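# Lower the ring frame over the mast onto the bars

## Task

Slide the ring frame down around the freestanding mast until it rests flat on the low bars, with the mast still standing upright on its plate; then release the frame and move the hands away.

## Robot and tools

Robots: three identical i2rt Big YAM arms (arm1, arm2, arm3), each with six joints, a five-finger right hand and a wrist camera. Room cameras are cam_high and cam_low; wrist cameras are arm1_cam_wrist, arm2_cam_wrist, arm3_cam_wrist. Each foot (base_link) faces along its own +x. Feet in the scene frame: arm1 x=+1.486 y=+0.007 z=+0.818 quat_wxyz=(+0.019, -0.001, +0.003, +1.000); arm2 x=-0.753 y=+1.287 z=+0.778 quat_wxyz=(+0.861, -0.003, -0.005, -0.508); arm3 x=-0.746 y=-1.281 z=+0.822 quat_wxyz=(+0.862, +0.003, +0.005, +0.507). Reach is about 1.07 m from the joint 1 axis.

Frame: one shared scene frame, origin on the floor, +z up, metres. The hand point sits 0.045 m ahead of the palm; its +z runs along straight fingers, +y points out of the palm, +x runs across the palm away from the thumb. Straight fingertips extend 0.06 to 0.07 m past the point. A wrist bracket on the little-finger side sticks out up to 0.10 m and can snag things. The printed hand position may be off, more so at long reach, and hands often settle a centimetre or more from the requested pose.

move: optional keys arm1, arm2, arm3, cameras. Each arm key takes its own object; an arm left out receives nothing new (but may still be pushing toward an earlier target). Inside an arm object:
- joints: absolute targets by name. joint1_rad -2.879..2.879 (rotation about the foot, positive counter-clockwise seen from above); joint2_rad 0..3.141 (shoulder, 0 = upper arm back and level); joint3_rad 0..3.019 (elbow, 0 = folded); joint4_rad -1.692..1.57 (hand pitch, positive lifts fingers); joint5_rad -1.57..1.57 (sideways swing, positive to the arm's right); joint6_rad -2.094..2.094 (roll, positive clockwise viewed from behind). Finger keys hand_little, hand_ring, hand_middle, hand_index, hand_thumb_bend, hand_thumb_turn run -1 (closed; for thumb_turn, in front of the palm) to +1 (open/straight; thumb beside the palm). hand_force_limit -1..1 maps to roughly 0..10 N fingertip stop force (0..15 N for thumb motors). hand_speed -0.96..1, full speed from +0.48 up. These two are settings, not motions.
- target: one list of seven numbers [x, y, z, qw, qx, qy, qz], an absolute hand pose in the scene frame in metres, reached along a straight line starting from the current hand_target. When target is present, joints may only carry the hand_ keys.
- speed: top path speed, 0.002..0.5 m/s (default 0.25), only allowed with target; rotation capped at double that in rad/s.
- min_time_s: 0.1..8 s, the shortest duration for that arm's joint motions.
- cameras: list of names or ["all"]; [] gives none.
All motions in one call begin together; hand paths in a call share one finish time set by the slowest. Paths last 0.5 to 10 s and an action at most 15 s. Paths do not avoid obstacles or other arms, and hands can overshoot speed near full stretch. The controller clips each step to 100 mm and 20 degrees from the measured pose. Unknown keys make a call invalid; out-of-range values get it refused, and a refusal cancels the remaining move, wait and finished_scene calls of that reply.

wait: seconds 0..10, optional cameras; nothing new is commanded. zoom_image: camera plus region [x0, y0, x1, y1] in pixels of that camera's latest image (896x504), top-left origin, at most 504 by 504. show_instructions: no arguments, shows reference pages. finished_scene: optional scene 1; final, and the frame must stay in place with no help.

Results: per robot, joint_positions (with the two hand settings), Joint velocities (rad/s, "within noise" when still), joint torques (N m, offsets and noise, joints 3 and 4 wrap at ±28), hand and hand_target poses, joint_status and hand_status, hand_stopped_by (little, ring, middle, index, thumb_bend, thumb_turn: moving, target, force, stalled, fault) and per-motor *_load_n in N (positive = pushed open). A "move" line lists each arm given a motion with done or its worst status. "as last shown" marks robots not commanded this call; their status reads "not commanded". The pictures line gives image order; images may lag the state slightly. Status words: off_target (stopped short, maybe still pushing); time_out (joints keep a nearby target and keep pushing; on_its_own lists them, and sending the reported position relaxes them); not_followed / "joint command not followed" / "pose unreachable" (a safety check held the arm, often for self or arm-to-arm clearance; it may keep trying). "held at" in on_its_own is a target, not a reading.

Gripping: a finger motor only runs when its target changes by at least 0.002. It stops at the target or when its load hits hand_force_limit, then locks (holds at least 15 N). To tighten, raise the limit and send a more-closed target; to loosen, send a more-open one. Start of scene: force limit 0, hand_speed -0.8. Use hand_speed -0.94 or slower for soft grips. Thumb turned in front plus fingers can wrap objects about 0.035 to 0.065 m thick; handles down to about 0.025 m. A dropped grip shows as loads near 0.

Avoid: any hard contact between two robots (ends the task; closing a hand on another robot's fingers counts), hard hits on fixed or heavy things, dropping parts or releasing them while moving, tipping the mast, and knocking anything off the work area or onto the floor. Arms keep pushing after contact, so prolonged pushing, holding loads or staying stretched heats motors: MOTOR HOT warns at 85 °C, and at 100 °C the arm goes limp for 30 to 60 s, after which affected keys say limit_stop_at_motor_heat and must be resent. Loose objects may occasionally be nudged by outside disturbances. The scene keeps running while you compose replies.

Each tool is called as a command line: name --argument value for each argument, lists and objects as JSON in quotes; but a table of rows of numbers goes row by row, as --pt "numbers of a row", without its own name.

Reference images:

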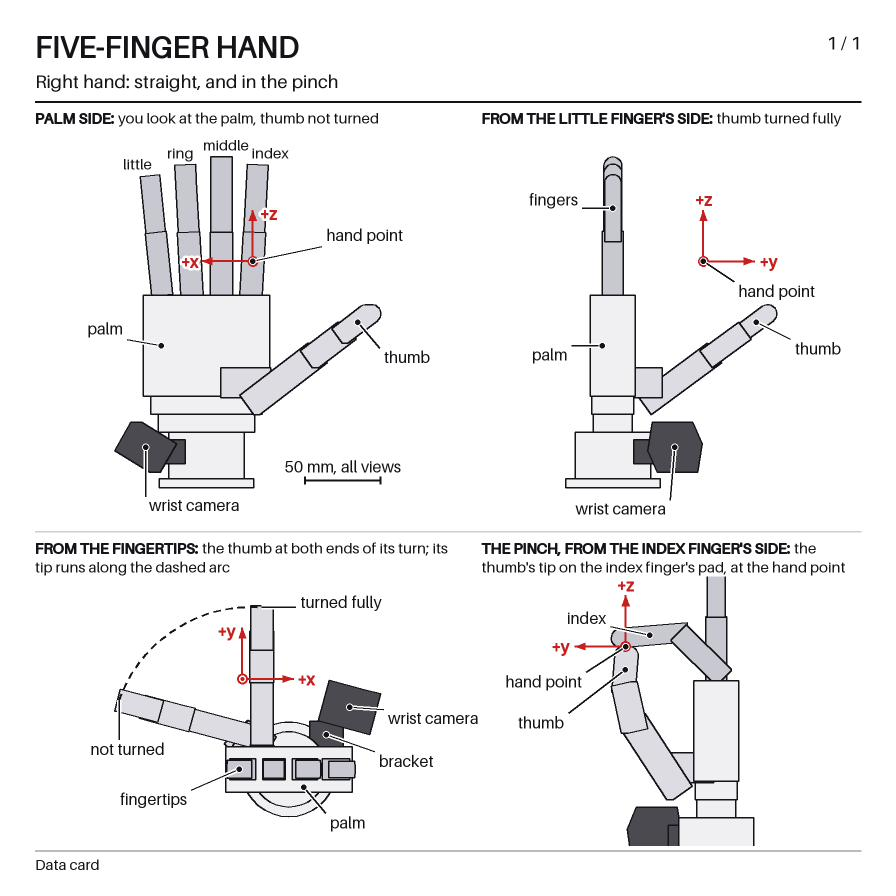

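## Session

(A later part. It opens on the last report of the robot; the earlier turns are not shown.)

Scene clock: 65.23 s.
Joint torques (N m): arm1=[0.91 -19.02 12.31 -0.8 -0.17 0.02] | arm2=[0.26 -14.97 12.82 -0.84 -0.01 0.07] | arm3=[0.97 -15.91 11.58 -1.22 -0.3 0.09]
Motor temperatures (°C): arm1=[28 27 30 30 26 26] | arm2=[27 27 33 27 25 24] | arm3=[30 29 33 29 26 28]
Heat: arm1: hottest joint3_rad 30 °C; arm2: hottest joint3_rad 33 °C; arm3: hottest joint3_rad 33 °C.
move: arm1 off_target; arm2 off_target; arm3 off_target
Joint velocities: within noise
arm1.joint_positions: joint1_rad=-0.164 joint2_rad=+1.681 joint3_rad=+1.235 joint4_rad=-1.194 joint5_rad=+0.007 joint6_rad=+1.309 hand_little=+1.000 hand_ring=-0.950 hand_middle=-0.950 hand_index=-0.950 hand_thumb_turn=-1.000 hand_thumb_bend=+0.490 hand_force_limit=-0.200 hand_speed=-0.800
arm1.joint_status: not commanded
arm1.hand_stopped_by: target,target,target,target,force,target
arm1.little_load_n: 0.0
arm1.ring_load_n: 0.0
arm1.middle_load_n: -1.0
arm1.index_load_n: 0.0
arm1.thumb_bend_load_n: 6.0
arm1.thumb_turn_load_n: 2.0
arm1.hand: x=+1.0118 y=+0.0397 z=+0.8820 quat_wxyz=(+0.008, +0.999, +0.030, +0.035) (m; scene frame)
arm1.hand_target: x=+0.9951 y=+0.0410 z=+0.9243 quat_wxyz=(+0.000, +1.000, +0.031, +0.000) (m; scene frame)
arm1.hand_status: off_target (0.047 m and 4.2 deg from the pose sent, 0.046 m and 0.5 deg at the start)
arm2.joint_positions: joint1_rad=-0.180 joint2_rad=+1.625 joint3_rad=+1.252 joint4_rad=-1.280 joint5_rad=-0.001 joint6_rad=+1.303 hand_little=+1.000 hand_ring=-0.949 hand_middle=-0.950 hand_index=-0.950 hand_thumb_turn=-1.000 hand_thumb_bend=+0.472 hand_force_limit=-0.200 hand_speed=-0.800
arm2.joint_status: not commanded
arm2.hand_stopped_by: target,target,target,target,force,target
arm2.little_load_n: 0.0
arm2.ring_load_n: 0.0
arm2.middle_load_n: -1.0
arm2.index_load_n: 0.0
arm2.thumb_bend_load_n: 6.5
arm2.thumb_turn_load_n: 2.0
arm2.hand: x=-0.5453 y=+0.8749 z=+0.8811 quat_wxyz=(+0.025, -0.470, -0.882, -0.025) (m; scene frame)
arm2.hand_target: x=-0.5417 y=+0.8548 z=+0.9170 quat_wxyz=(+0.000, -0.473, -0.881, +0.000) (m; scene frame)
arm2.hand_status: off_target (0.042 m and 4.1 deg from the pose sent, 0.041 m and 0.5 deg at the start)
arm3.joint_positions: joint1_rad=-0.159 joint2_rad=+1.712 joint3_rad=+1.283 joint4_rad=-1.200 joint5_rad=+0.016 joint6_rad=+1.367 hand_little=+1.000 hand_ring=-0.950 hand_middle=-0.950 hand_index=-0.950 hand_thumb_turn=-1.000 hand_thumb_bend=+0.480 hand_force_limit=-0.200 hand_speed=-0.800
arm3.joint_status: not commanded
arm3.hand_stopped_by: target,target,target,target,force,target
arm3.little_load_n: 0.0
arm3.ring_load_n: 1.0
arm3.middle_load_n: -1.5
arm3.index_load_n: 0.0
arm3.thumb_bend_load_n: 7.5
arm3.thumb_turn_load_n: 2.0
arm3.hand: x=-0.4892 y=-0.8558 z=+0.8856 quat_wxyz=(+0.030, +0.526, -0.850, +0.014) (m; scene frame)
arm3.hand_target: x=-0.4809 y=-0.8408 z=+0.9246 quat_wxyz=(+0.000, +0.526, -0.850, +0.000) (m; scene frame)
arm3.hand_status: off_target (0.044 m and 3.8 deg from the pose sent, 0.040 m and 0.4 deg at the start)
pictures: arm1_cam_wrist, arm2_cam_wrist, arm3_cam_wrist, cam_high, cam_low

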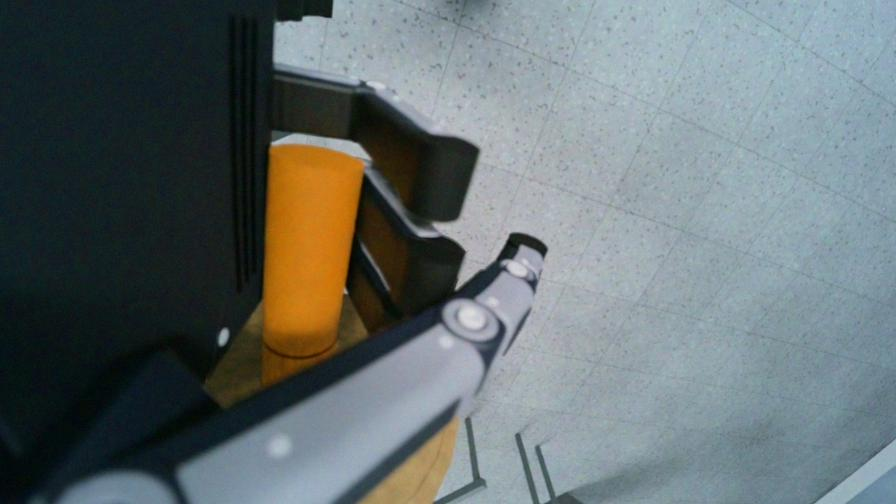

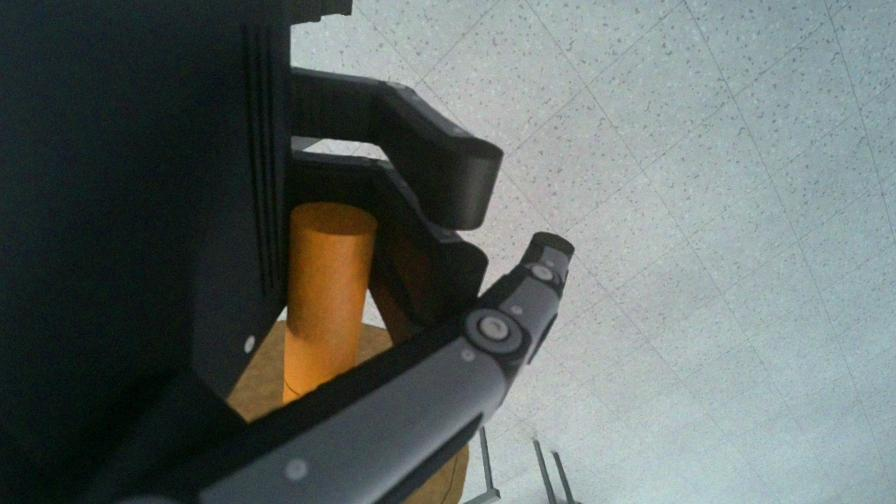

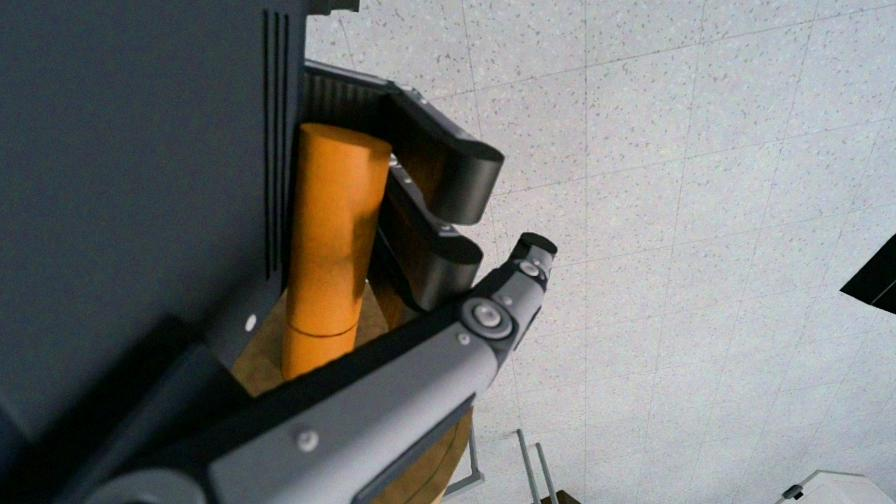

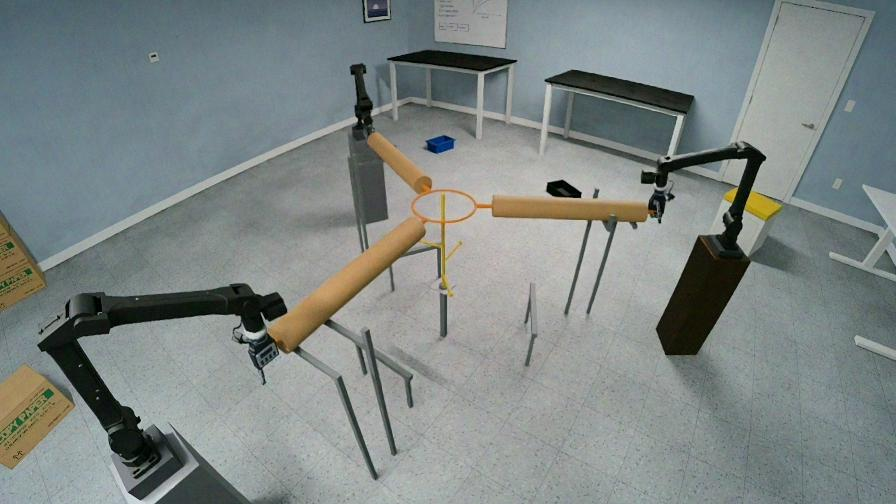

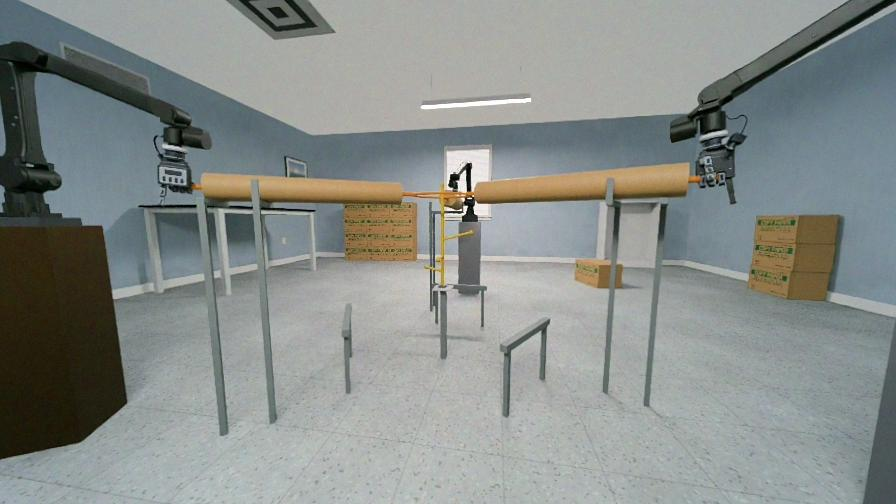

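move --arm1 '{"target":[0.990,0.0414,0.955,0.001,0.9988,0.0305,-0.035],"speed":0.05}' --arm2 '{"target":[-0.5385,0.8505,0.950,0.031,0.4733,0.8809,-0.0166],"speed":0.05}' --arm3 '{"target":[-0.478,-0.836,0.955,0.030,-0.5262,0.8504,0.0184],"speed":0.05}' --cameras '["all"]'

Scene clock: 67.50 s.
Joint torques (N m): arm1=[0.32 -18.49 12.79 -0.13 -0.3 -0.04] | arm2=[0.03 -15.62 13.67 -0.54 -0.18 0.04] | arm3=[0.62 -15.33 11.99 -0.34 -0.4 0.05]
Motor temperatures (°C): arm1=[28 27 30 30 26 26] | arm2=[27 27 33 27 25 24] | arm3=[30 29 34 29 26 28]
Heat: arm1: hottest joint3_rad 30 °C; arm2: hottest joint3_rad 33 °C; arm3: hottest joint3_rad 34 °C.
move: arm1 off_target; arm2 off_target; arm3 off_target
Joint velocities: within noise
arm1.joint_positions: joint1_rad=-0.164 joint2_rad=+1.622 joint3_rad=+1.235 joint4_rad=-1.203 joint5_rad=-0.007 joint6_rad=+1.309 hand_little=+1.000 hand_ring=-0.950 hand_middle=-0.950 hand_index=-0.950 hand_thumb_turn=-1.000 hand_thumb_bend=+0.490 hand_force_limit=-0.200 hand_speed=-0.800
arm1.joint_status: not commanded
arm1.hand_stopped_by: target,target,target,target,force,target
arm1.little_load_n: 0.0
arm1.ring_load_n: 0.0
arm1.middle_load_n: -1.5
arm1.index_load_n: 0.5
arm1.thumb_bend_load_n: 6.0
arm1.thumb_turn_load_n: 2.0
arm1.hand: x=+1.0105 y=+0.0374 z=+0.9094 quat_wxyz=(+0.009, +0.999, +0.030, +0.009) (m; scene frame)
arm1.hand_target: x=+0.9921 y=+0.0409 z=+0.9545 quat_wxyz=(+0.001, +0.999, +0.031, -0.035) (m; scene frame)
arm1.hand_status: off_target (0.050 m and 5.2 deg from the pose sent, 0.076 m and 8.1 deg at the start)
arm2.joint_positions: joint1_rad=-0.180 joint2_rad=+1.579 joint3_rad=+1.256 joint4_rad=-1.292 joint5_rad=-0.016 joint6_rad=+1.303 hand_little=+1.000 hand_ring=-0.949 hand_middle=-0.950 hand_index=-0.950 hand_thumb_turn=-1.000 hand_thumb_bend=+0.472 hand_force_limit=-0.200 hand_speed=-0.800
arm2.joint_status: not commanded
arm2.hand_stopped_by: target,target,target,target,force,target
arm2.little_load_n: 0.0
arm2.ring_load_n: 0.0
arm2.middle_load_n: -1.0
arm2.index_load_n: 0.0
arm2.thumb_bend_load_n: 6.5
arm2.thumb_turn_load_n: 2.0
arm2.hand: x=-0.5429 y=+0.8765 z=+0.9037 quat_wxyz=(+0.006, -0.470, -0.882, -0.017) (m; scene frame)
arm2.hand_target: x=-0.5394 y=+0.8533 z=+0.9499 quat_wxyz=(-0.031, -0.473, -0.880, +0.017) (m; scene frame)
arm2.hand_status: off_target (0.053 m and 5.7 deg from the pose sent, 0.074 m and 8.0 deg at the start)
arm3.joint_positions: joint1_rad=-0.159 joint2_rad=+1.652 joint3_rad=+1.283 joint4_rad=-1.208 joint5_rad=+0.004 joint6_rad=+1.367 hand_little=+1.000 hand_ring=-0.950 hand_middle=-0.950 hand_index=-0.950 hand_thumb_turn=-1.000 hand_thumb_bend=+0.480 hand_force_limit=-0.200 hand_speed=-0.800
arm3.joint_status: not commanded
arm3.hand_stopped_by: target,target,target,target,force,target
arm3.little_load_n: 0.0
arm3.ring_load_n: 1.0
arm3.middle_load_n: -1.5
arm3.index_load_n: 0.0
arm3.thumb_bend_load_n: 7.0
arm3.thumb_turn_load_n: 2.0
arm3.hand: x=-0.4900 y=-0.8537 z=+0.9145 quat_wxyz=(+0.007, +0.526, -0.850, +0.000) (m; scene frame)
arm3.hand_target: x=-0.4792 y=-0.8376 z=+0.9551 quat_wxyz=(-0.030, +0.526, -0.850, -0.018) (m; scene frame)
arm3.hand_status: off_target (0.046 m and 4.8 deg from the pose sent, 0.073 m and 7.8 deg at the start)
pictures: arm1_cam_wrist, arm2_cam_wrist, arm3_cam_wrist, cam_high, cam_low

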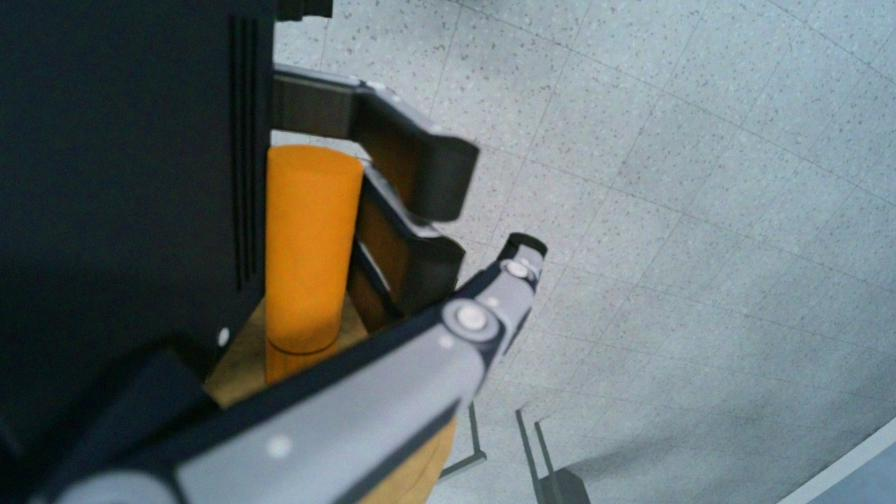

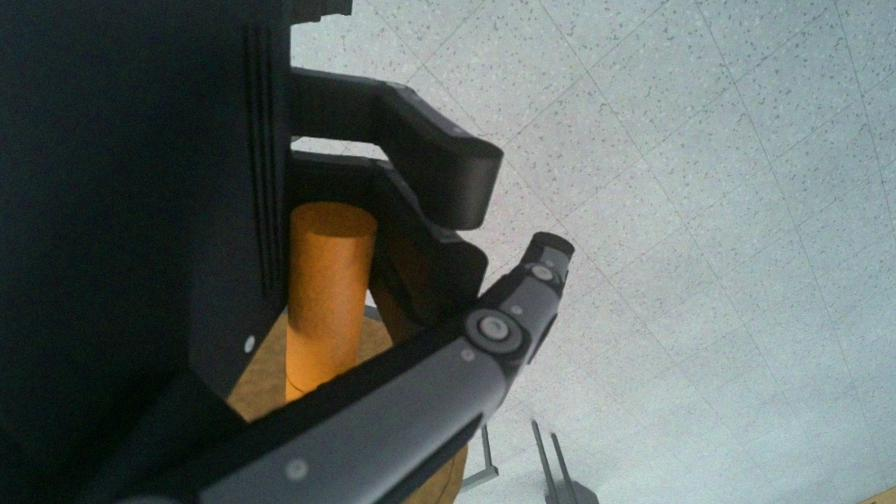

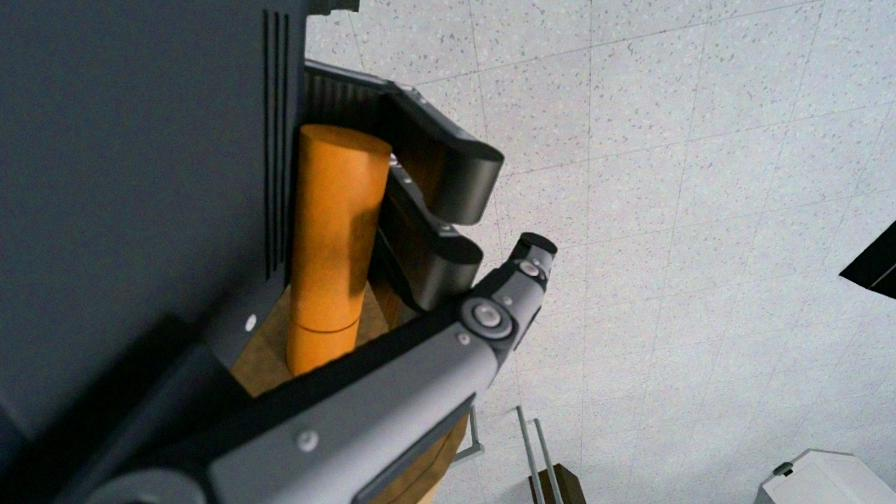

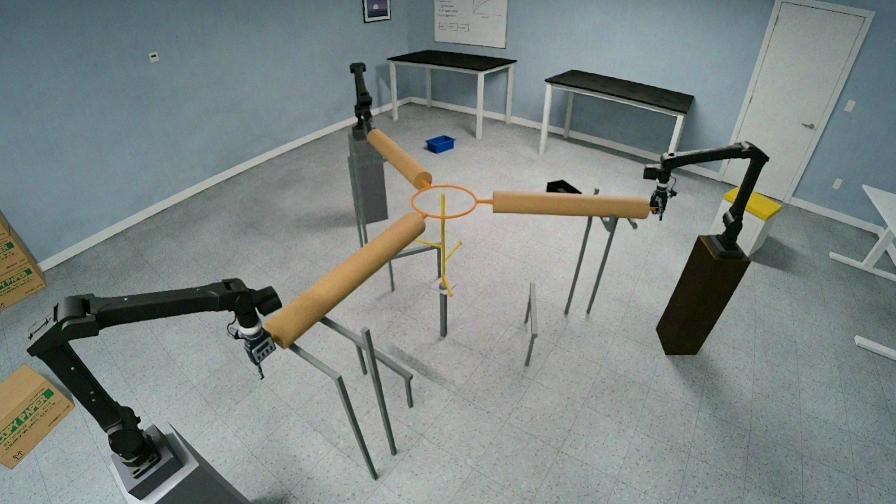

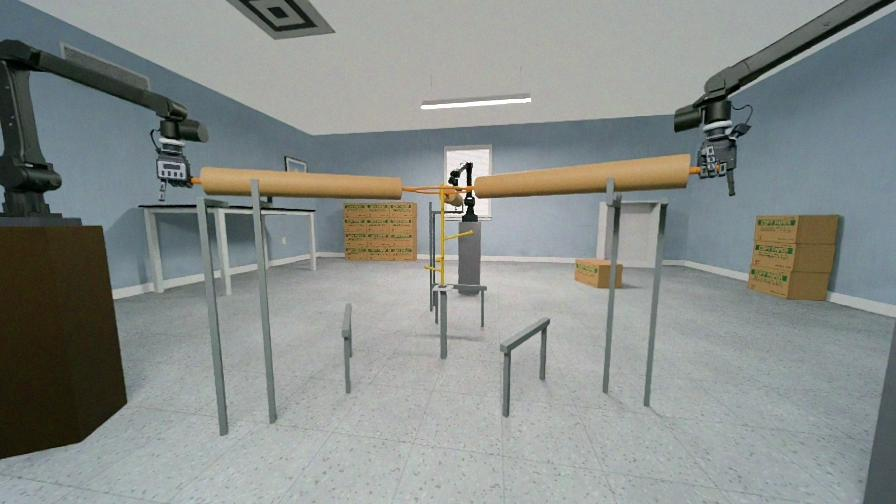

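move --arm1 '{"target":[0.980,0.0414,1.057,0.001,0.9988,0.0305,-0.035],"speed":0.06}' --arm2 '{"target":[-0.533,0.842,1.057,0.031,0.4733,0.8809,-0.0166],"speed":0.06}' --arm3 '{"target":[-0.4735,-0.827,1.056,0.030,-0.5262,0.8504,0.0184],"speed":0.06}' --cameras '["all"]'

Scene clock: 70.60 s.
Joint torques (N m): arm1=[0.73 -18.2 16.1 0.53 -0.24 0.02] | arm2=[0.38 -14.51 16.25 0.44 -0.21 0.08] | arm3=[1.08 -15.03 15.86 0.39 -0.57 0.1]
Motor temperatures (°C): arm1=[28 27 31 30 26 26] | arm2=[27 27 34 27 25 24] | arm3=[30 30 35 29 26 28]
Heat: arm1: hottest joint3_rad 31 °C; arm2: hottest joint3_rad 34 °C; arm3: hottest joint3_rad 35 °C.
move: arm1 off_target; arm2 off_target; arm3 off_target
Joint velocities: within noise
arm1.joint_positions: joint1_rad=-0.164 joint2_rad=+1.595 joint3_rad=+1.445 joint4_rad=-1.487 joint5_rad=-0.010 joint6_rad=+1.309 hand_little=+1.000 hand_ring=-0.950 hand_middle=-0.950 hand_index=-0.950 hand_thumb_turn=-1.000 hand_thumb_bend=+0.490 hand_force_limit=-0.200 hand_speed=-0.800
arm1.joint_status: not commanded
arm1.hand_stopped_by: target,target,target,target,force,target
arm1.little_load_n: 0.0
arm1.ring_load_n: 0.0
arm1.middle_load_n: -1.0
arm1.index_load_n: 0.5
arm1.thumb_bend_load_n: 6.0
arm1.thumb_turn_load_n: 1.5
arm1.hand: x=+1.0091 y=+0.0376 z=+0.9988 quat_wxyz=(+0.016, +0.999, +0.030, +0.032) (m; scene frame)
arm1.hand_target: x=+0.9852 y=+0.0403 z=+1.0572 quat_wxyz=(+0.001, +0.999, +0.031, -0.036) (m; scene frame)
arm1.hand_status: off_target (0.065 m and 7.9 deg from the pose sent, 0.151 m and 5.2 deg at the start)
arm2.joint_positions: joint1_rad=-0.180 joint2_rad=+1.566 joint3_rad=+1.516 joint4_rad=-1.600 joint5_rad=-0.015 joint6_rad=+1.303 hand_little=+1.000 hand_ring=-0.949 hand_middle=-0.950 hand_index=-0.950 hand_thumb_turn=-1.000 hand_thumb_bend=+0.472 hand_force_limit=-0.200 hand_speed=-0.800
arm2.joint_status: not commanded
arm2.hand_stopped_by: target,target,target,target,force,target
arm2.little_load_n: 0.0
arm2.ring_load_n: 0.0
arm2.middle_load_n: -1.0
arm2.index_load_n: 0.0
arm2.thumb_bend_load_n: 6.5
arm2.thumb_turn_load_n: 2.0
arm2.hand: x=-0.5419 y=+0.8728 z=+1.0067 quat_wxyz=(+0.019, -0.470, -0.882, -0.029) (m; scene frame)
arm2.hand_target: x=-0.5349 y=+0.8469 z=+1.0575 quat_wxyz=(-0.031, -0.473, -0.880, +0.017) (m; scene frame)
arm2.hand_status: off_target (0.060 m and 7.8 deg from the pose sent, 0.157 m and 5.8 deg at the start)
arm3.joint_positions: joint1_rad=-0.159 joint2_rad=+1.623 joint3_rad=+1.478 joint4_rad=-1.492 joint5_rad=+0.008 joint6_rad=+1.367 hand_little=+1.000 hand_ring=-0.950 hand_middle=-0.950 hand_index=-0.950 hand_thumb_turn=-1.000 hand_thumb_bend=+0.480 hand_force_limit=-0.200 hand_speed=-0.800
arm3.joint_status: not commanded
arm3.hand_stopped_by: target,target,target,target,force,target
arm3.little_load_n: 0.0
arm3.ring_load_n: 2.0
arm3.middle_load_n: -1.0
arm3.index_load_n: 0.0
arm3.thumb_bend_load_n: 7.5
arm3.thumb_turn_load_n: 2.0
arm3.hand: x=-0.4916 y=-0.8583 z=+0.9990 quat_wxyz=(+0.035, +0.526, -0.850, +0.012) (m; scene frame)
arm3.hand_target: x=-0.4769 y=-0.8319 z=+1.0567 quat_wxyz=(-0.030, +0.526, -0.850, -0.019) (m; scene frame)
arm3.hand_status: off_target (0.067 m and 8.2 deg from the pose sent, 0.145 m and 4.8 deg at the start)
pictures: arm1_cam_wrist, arm2_cam_wrist, arm3_cam_wrist, cam_high, cam_low

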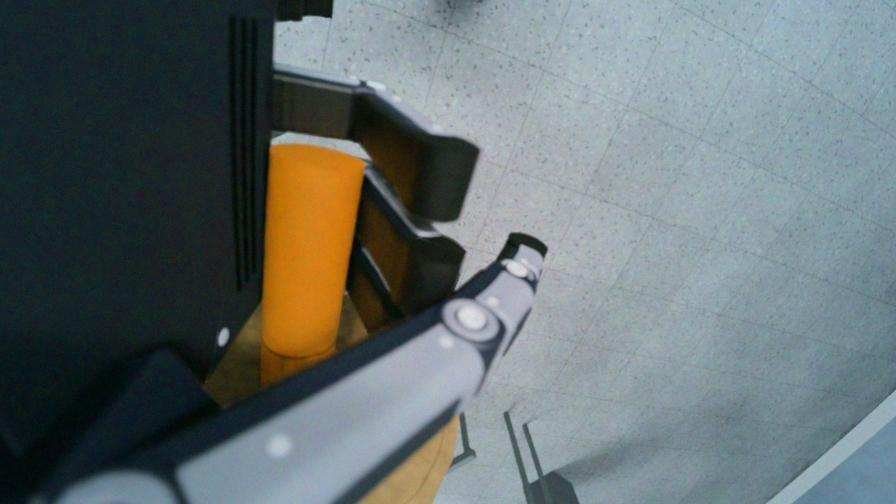

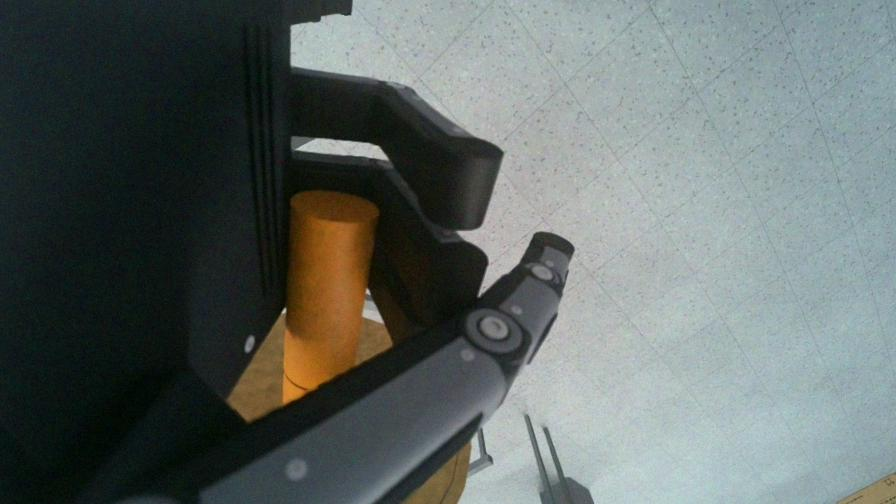

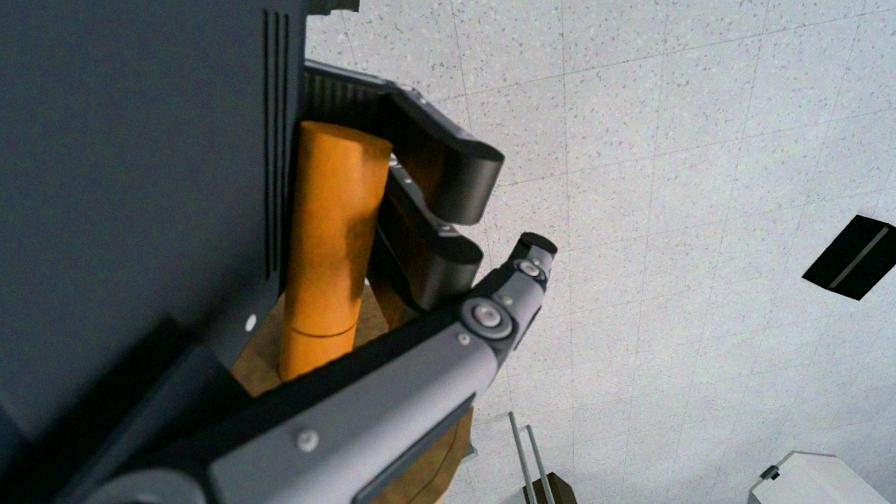

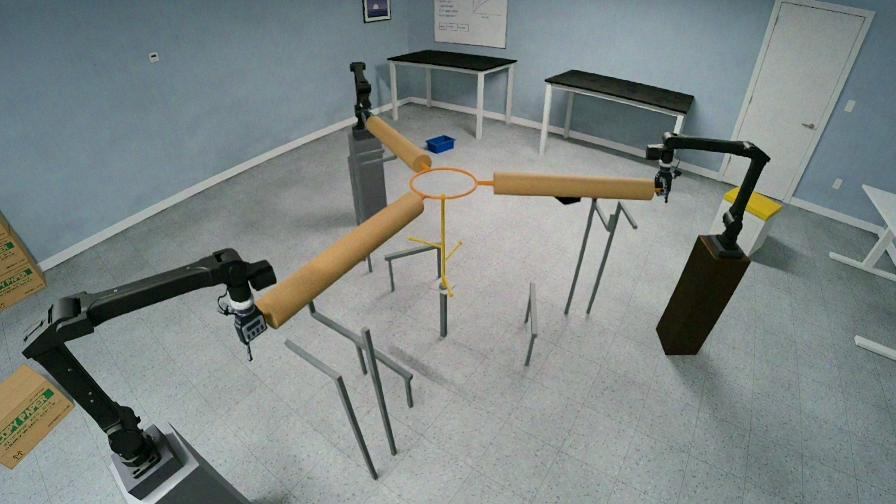

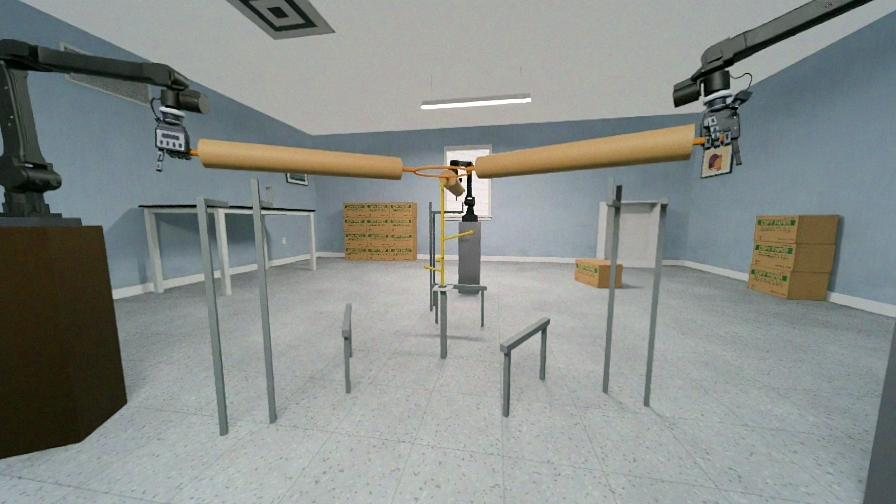

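move --cameras '["cam_high","cam_low","arm2_cam_wrist"]'

Scene clock: 72.03 s.
Joint torques (N m): arm1=[0.85 -18.08 16.13 0.44 -0.23 0.01] | arm2=[0.5 -14.68 16.23 0.44 -0.2 0.08] | arm3=[1.08 -15.03 15.77 0.4 -0.57 0.11]
Motor temperatures (°C): arm1=[28 27 31 30 26 26] | arm2=[27 27 34 27 25 24] | arm3=[30 29 36 29 26 28]
Heat: arm1: hottest joint3_rad 31 °C; arm2: hottest joint3_rad 34 °C; arm3: hottest joint3_rad 36 °C.
Joint velocities: within noise
arm1.joint_positions: joint1_rad=-0.164 joint2_rad=+1.595 joint3_rad=+1.445 joint4_rad=-1.488 joint5_rad=-0.010 joint6_rad=+1.309 hand_little=+1.000 hand_ring=-0.950 hand_middle=-0.950 hand_index=-0.950 hand_thumb_turn=-1.000 hand_thumb_bend=+0.490 hand_force_limit=-0.200 hand_speed=-0.800
arm1.joint_status: not commanded
arm1.hand_stopped_by: target,target,target,target,force,target
arm1.little_load_n: 0.0
arm1.ring_load_n: 0.0
arm1.middle_load_n: -1.0
arm1.index_load_n: 0.0
arm1.thumb_bend_load_n: 6.5
arm1.thumb_turn_load_n: 2.0
arm1.hand: x=+1.0092 y=+0.0375 z=+0.9988 quat_wxyz=(+0.016, +0.999, +0.030, +0.032) (m; scene frame)
arm1.hand_target: x=+0.9853 y=+0.0403 z=+1.0571 quat_wxyz=(+0.001, +0.999, +0.031, -0.035) (m; scene frame)
arm1.hand_status: off_target (0.065 m and 7.9 deg from the pose sent, 0.151 m and 5.2 deg at the start)
arm2.joint_positions: joint1_rad=-0.180 joint2_rad=+1.566 joint3_rad=+1.516 joint4_rad=-1.600 joint5_rad=-0.015 joint6_rad=+1.303 hand_little=+1.000 hand_ring=-0.949 hand_middle=-0.950 hand_index=-0.950 hand_thumb_turn=-1.000 hand_thumb_bend=+0.472 hand_force_limit=-0.200 hand_speed=-0.800
arm2.joint_status: not commanded
arm2.hand_stopped_by: target,target,target,target,force,target
arm2.little_load_n: 0.0
arm2.ring_load_n: 0.0
arm2.middle_load_n: -0.5
arm2.index_load_n: 0.0
arm2.thumb_bend_load_n: 6.5
arm2.thumb_turn_load_n: 2.0
arm2.hand: x=-0.5420 y=+0.8729 z=+1.0067 quat_wxyz=(+0.019, -0.470, -0.882, -0.029) (m; scene frame)
arm2.hand_target: x=-0.5349 y=+0.8470 z=+1.0574 quat_wxyz=(-0.031, -0.473, -0.880, +0.017) (m; scene frame)
arm2.hand_status: off_target (0.060 m and 7.8 deg from the pose sent, 0.157 m and 5.8 deg at the start)
arm3.joint_positions: joint1_rad=-0.159 joint2_rad=+1.623 joint3_rad=+1.479 joint4_rad=-1.492 joint5_rad=+0.008 joint6_rad=+1.367 hand_little=+1.000 hand_ring=-0.950 hand_middle=-0.950 hand_index=-0.950 hand_thumb_turn=-1.000 hand_thumb_bend=+0.480 hand_force_limit=-0.200 hand_speed=-0.800
arm3.joint_status: not commanded
arm3.hand_stopped_by: target,target,target,target,force,target
arm3.little_load_n: 0.0
arm3.ring_load_n: 2.0
arm3.middle_load_n: -1.5
arm3.index_load_n: 0.0
arm3.thumb_bend_load_n: 7.0
arm3.thumb_turn_load_n: 2.0
arm3.hand: x=-0.4916 y=-0.8583 z=+0.9992 quat_wxyz=(+0.035, +0.526, -0.850, +0.012) (m; scene frame)
arm3.hand_target: x=-0.4769 y=-0.8319 z=+1.0568 quat_wxyz=(-0.030, +0.526, -0.850, -0.019) (m; scene frame)
arm3.hand_status: off_target (0.067 m and 8.2 deg from the pose sent, 0.145 m and 4.8 deg at the start)
pictures: arm2_cam_wrist, cam_high, cam_low

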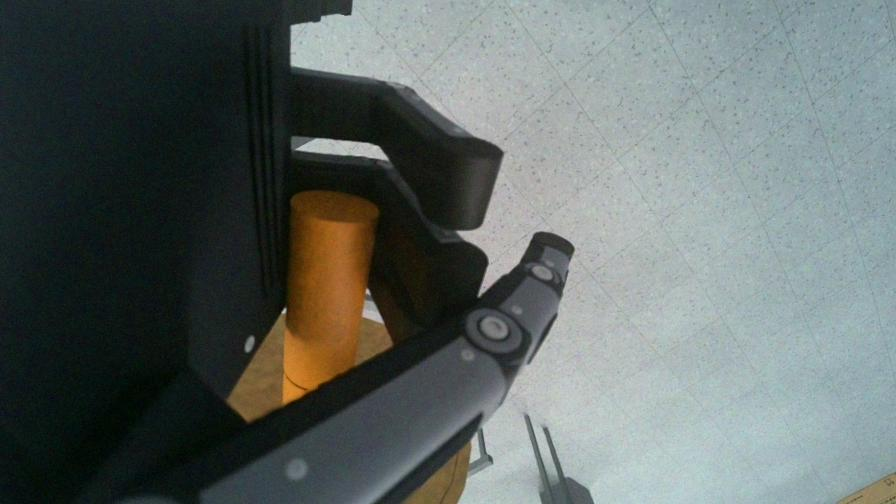

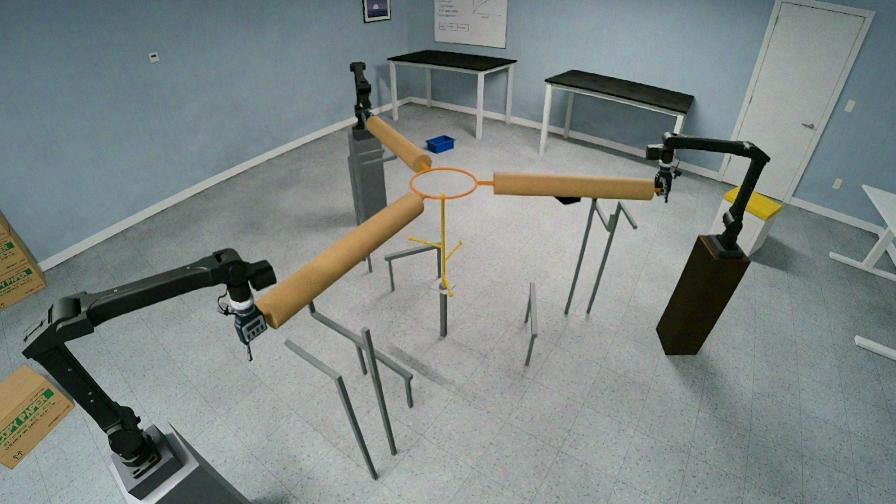

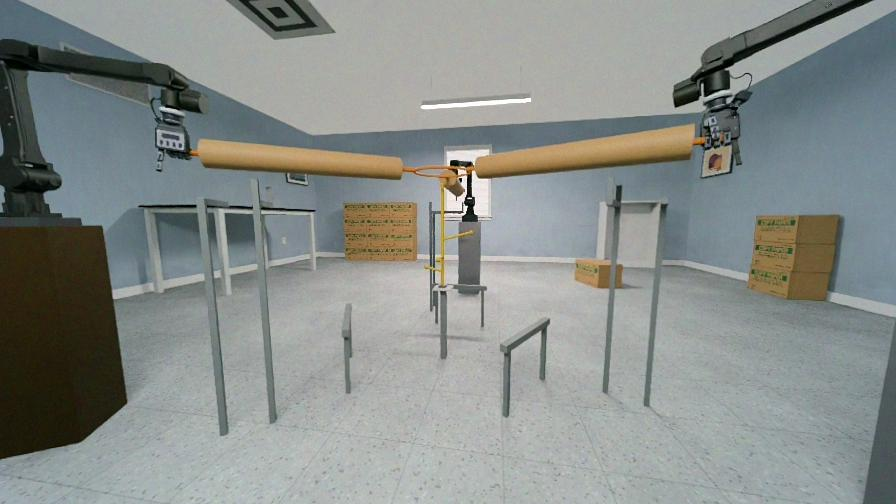

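zoom_image --camera "cam_high" --region '[380, 140, 520, 220]'

zoom_image --camera "cam_low" --region '[370, 130, 530, 220]'

Scaled by 3.600 from the camera's 896x504 image, which has a finer 1280x720 frame.

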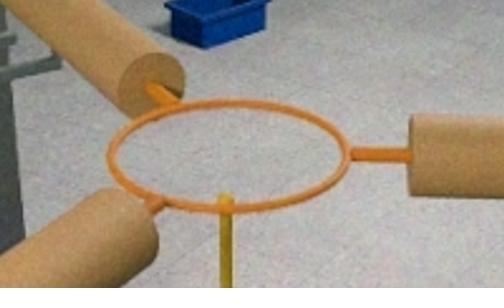

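Scaled by 3.150 from the camera's 896x504 image, which has a finer 1280x720 frame.

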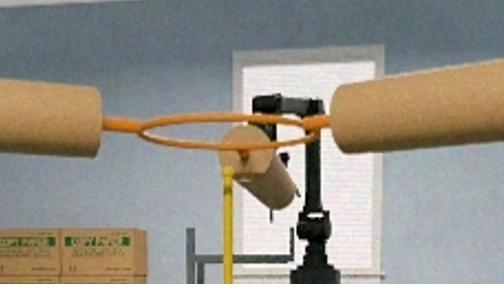

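move --arm1 '{"target":[0.9791,-0.1107,1.057,-0.0021,0.99895,-0.0458,-0.045],"speed":0.07}' --arm2 '{"target":[-0.4007,0.9177,1.057,0.0379,0.53915,0.84221,-0.0243],"speed":0.07}' --arm3 '{"target":[-0.5987,-0.7504,1.057,0.0400,-0.45981,0.88802,0.0207],"speed":0.07}' --cameras '["all"]'

Scene clock: 78.93 s.
Joint torques (N m): arm1=[0.73 -17.2 12.46 1.29 -0.04 0.16] | arm2=[1.32 -14.45 12.45 0.65 -0.13 0.19] | arm3=[1.2 -13.92 14.5 0.31 -0.03 0.13]
Motor temperatures (°C): arm1=[28 27 33 30 26 26] | arm2=[27 27 35 27 25 24] | arm3=[30 30 39 29 26 28]
Heat: arm1: hottest joint3_rad 33 °C; arm2: hottest joint3_rad 35 °C; arm3: hottest joint3_rad 39 °C.
move: arm1 off_target; arm2 off_target; arm3 off_target
Joint velocities: within noise
arm1.joint_positions: joint1_rad=+0.180 joint2_rad=+1.553 joint3_rad=+1.445 joint4_rad=-1.477 joint5_rad=+0.025 joint6_rad=+1.790 hand_little=+1.000 hand_ring=-0.950 hand_middle=-0.950 hand_index=-0.950 hand_thumb_turn=-1.000 hand_thumb_bend=+0.490 hand_force_limit=-0.200 hand_speed=-0.800
arm1.joint_status: not commanded
arm1.hand_stopped_by: target,target,target,target,force,target
arm1.little_load_n: 0.0
arm1.ring_load_n: 0.0
arm1.middle_load_n: -1.0
arm1.index_load_n: 0.0
arm1.thumb_bend_load_n: 6.0
arm1.thumb_turn_load_n: 2.0
arm1.hand: x=+0.9954 y=-0.1081 z=+1.0167 quat_wxyz=(-0.010, +0.999, -0.039, +0.006) (m; scene frame)
arm1.hand_target: x=+0.9813 y=-0.1104 z=+1.0572 quat_wxyz=(-0.002, +0.998, -0.046, -0.045) (m; scene frame)
arm1.hand_status: off_target (0.044 m and 5.9 deg from the pose sent, 0.162 m and 12.5 deg at the start)
arm2.joint_positions: joint1_rad=+0.155 joint2_rad=+1.530 joint3_rad=+1.516 joint4_rad=-1.575 joint5_rad=+0.018 joint6_rad=+1.791 hand_little=+1.000 hand_ring=-0.949 hand_middle=-0.950 hand_index=-0.950 hand_thumb_turn=-1.000 hand_thumb_bend=+0.472 hand_force_limit=-0.200 hand_speed=-0.800
arm2.joint_status: not commanded
arm2.hand_stopped_by: target,target,target,target,force,target
arm2.little_load_n: 0.0
arm2.ring_load_n: 0.0
arm2.middle_load_n: -1.0
arm2.index_load_n: 0.5
arm2.thumb_bend_load_n: 6.0
arm2.thumb_turn_load_n: 2.0
arm2.hand: x=-0.4135 y=+0.9276 z=+1.0202 quat_wxyz=(+0.007, -0.536, -0.844, +0.009) (m; scene frame)
arm2.hand_target: x=-0.4021 y=+0.9194 z=+1.0572 quat_wxyz=(-0.038, -0.539, -0.841, +0.024) (m; scene frame)
arm2.hand_status: off_target (0.040 m and 5.5 deg from the pose sent, 0.156 m and 12.8 deg at the start)
arm3.joint_positions: joint1_rad=+0.157 joint2_rad=+1.598 joint3_rad=+1.479 joint4_rad=-1.464 joint5_rad=+0.035 joint6_rad=+1.833 hand_little=+1.000 hand_ring=-0.950 hand_middle=-0.950 hand_index=-0.950 hand_thumb_turn=-1.000 hand_thumb_bend=+0.480 hand_force_limit=-0.200 hand_speed=-0.800
arm3.joint_status: not commanded
arm3.hand_stopped_by: target,target,target,target,force,target
arm3.little_load_n: 0.0
arm3.ring_load_n: 1.5
arm3.middle_load_n: -1.5
arm3.index_load_n: 0.0
arm3.thumb_bend_load_n: 7.0
arm3.thumb_turn_load_n: 2.0
arm3.hand: x=-0.6046 y=-0.7765 z=+1.0112 quat_wxyz=(-0.002, +0.461, -0.887, +0.014) (m; scene frame)
arm3.hand_target: x=-0.5999 y=-0.7538 z=+1.0575 quat_wxyz=(-0.040, +0.459, -0.887, -0.021) (m; scene frame)
arm3.hand_status: off_target (0.053 m and 6.0 deg from the pose sent, 0.163 m and 12.8 deg at the start)
pictures: arm1_cam_wrist, arm2_cam_wrist, arm3_cam_wrist, cam_high, cam_low

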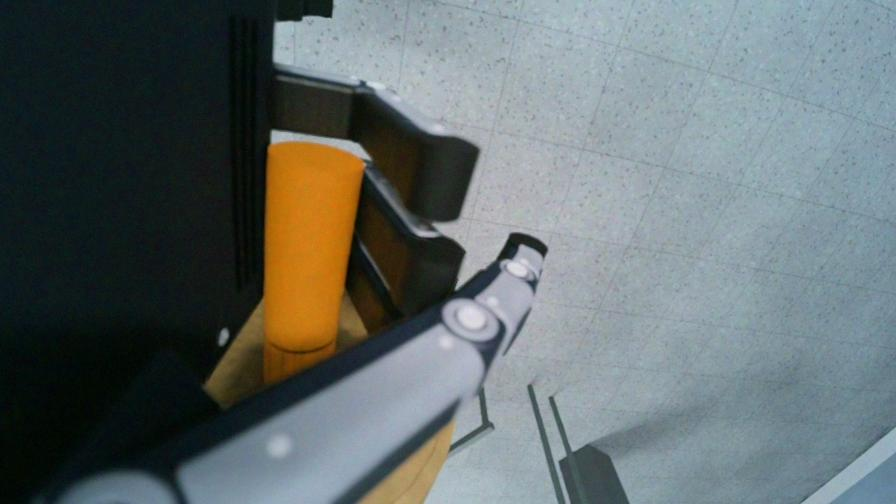

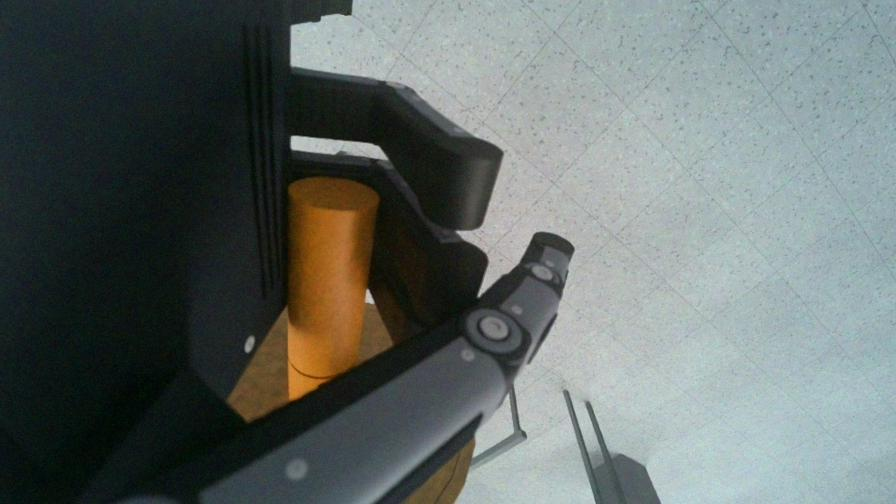

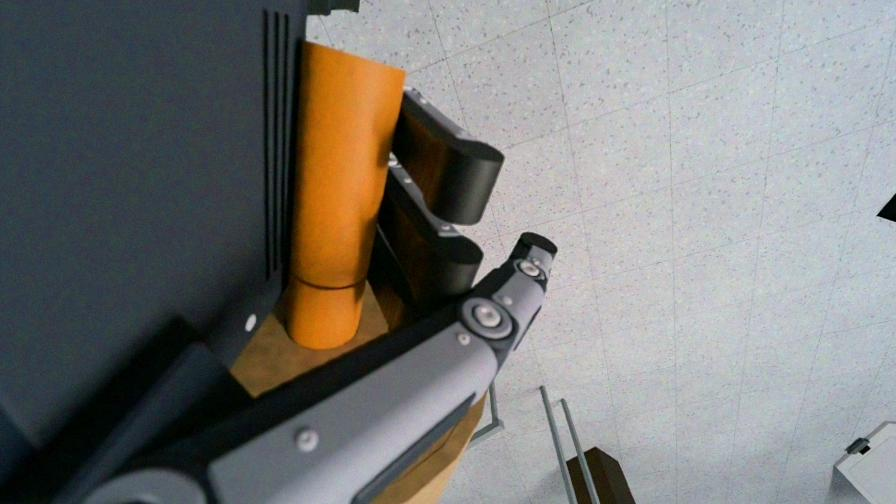

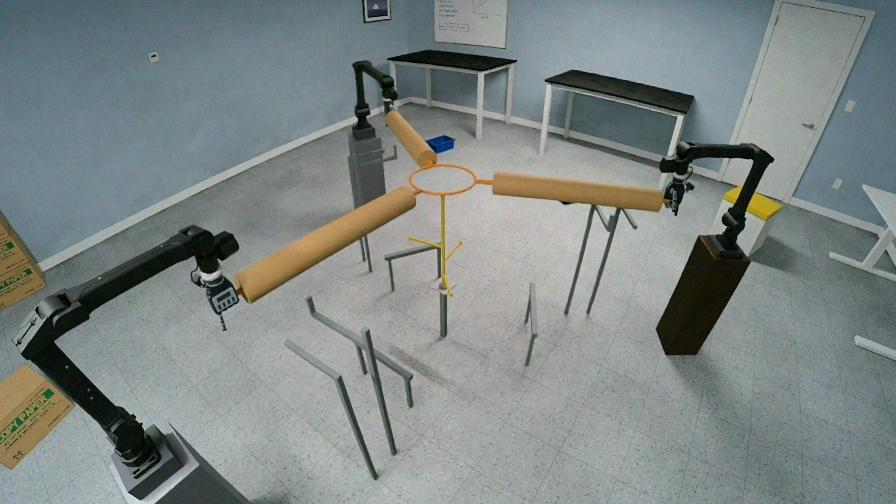

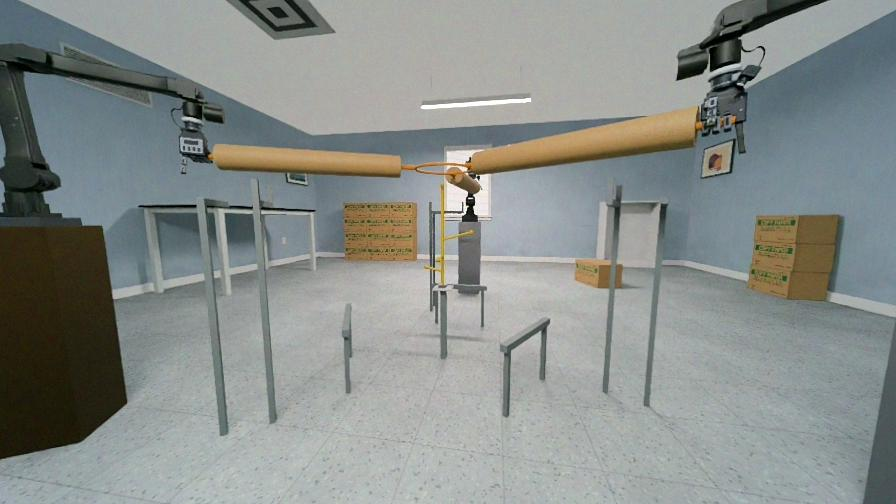

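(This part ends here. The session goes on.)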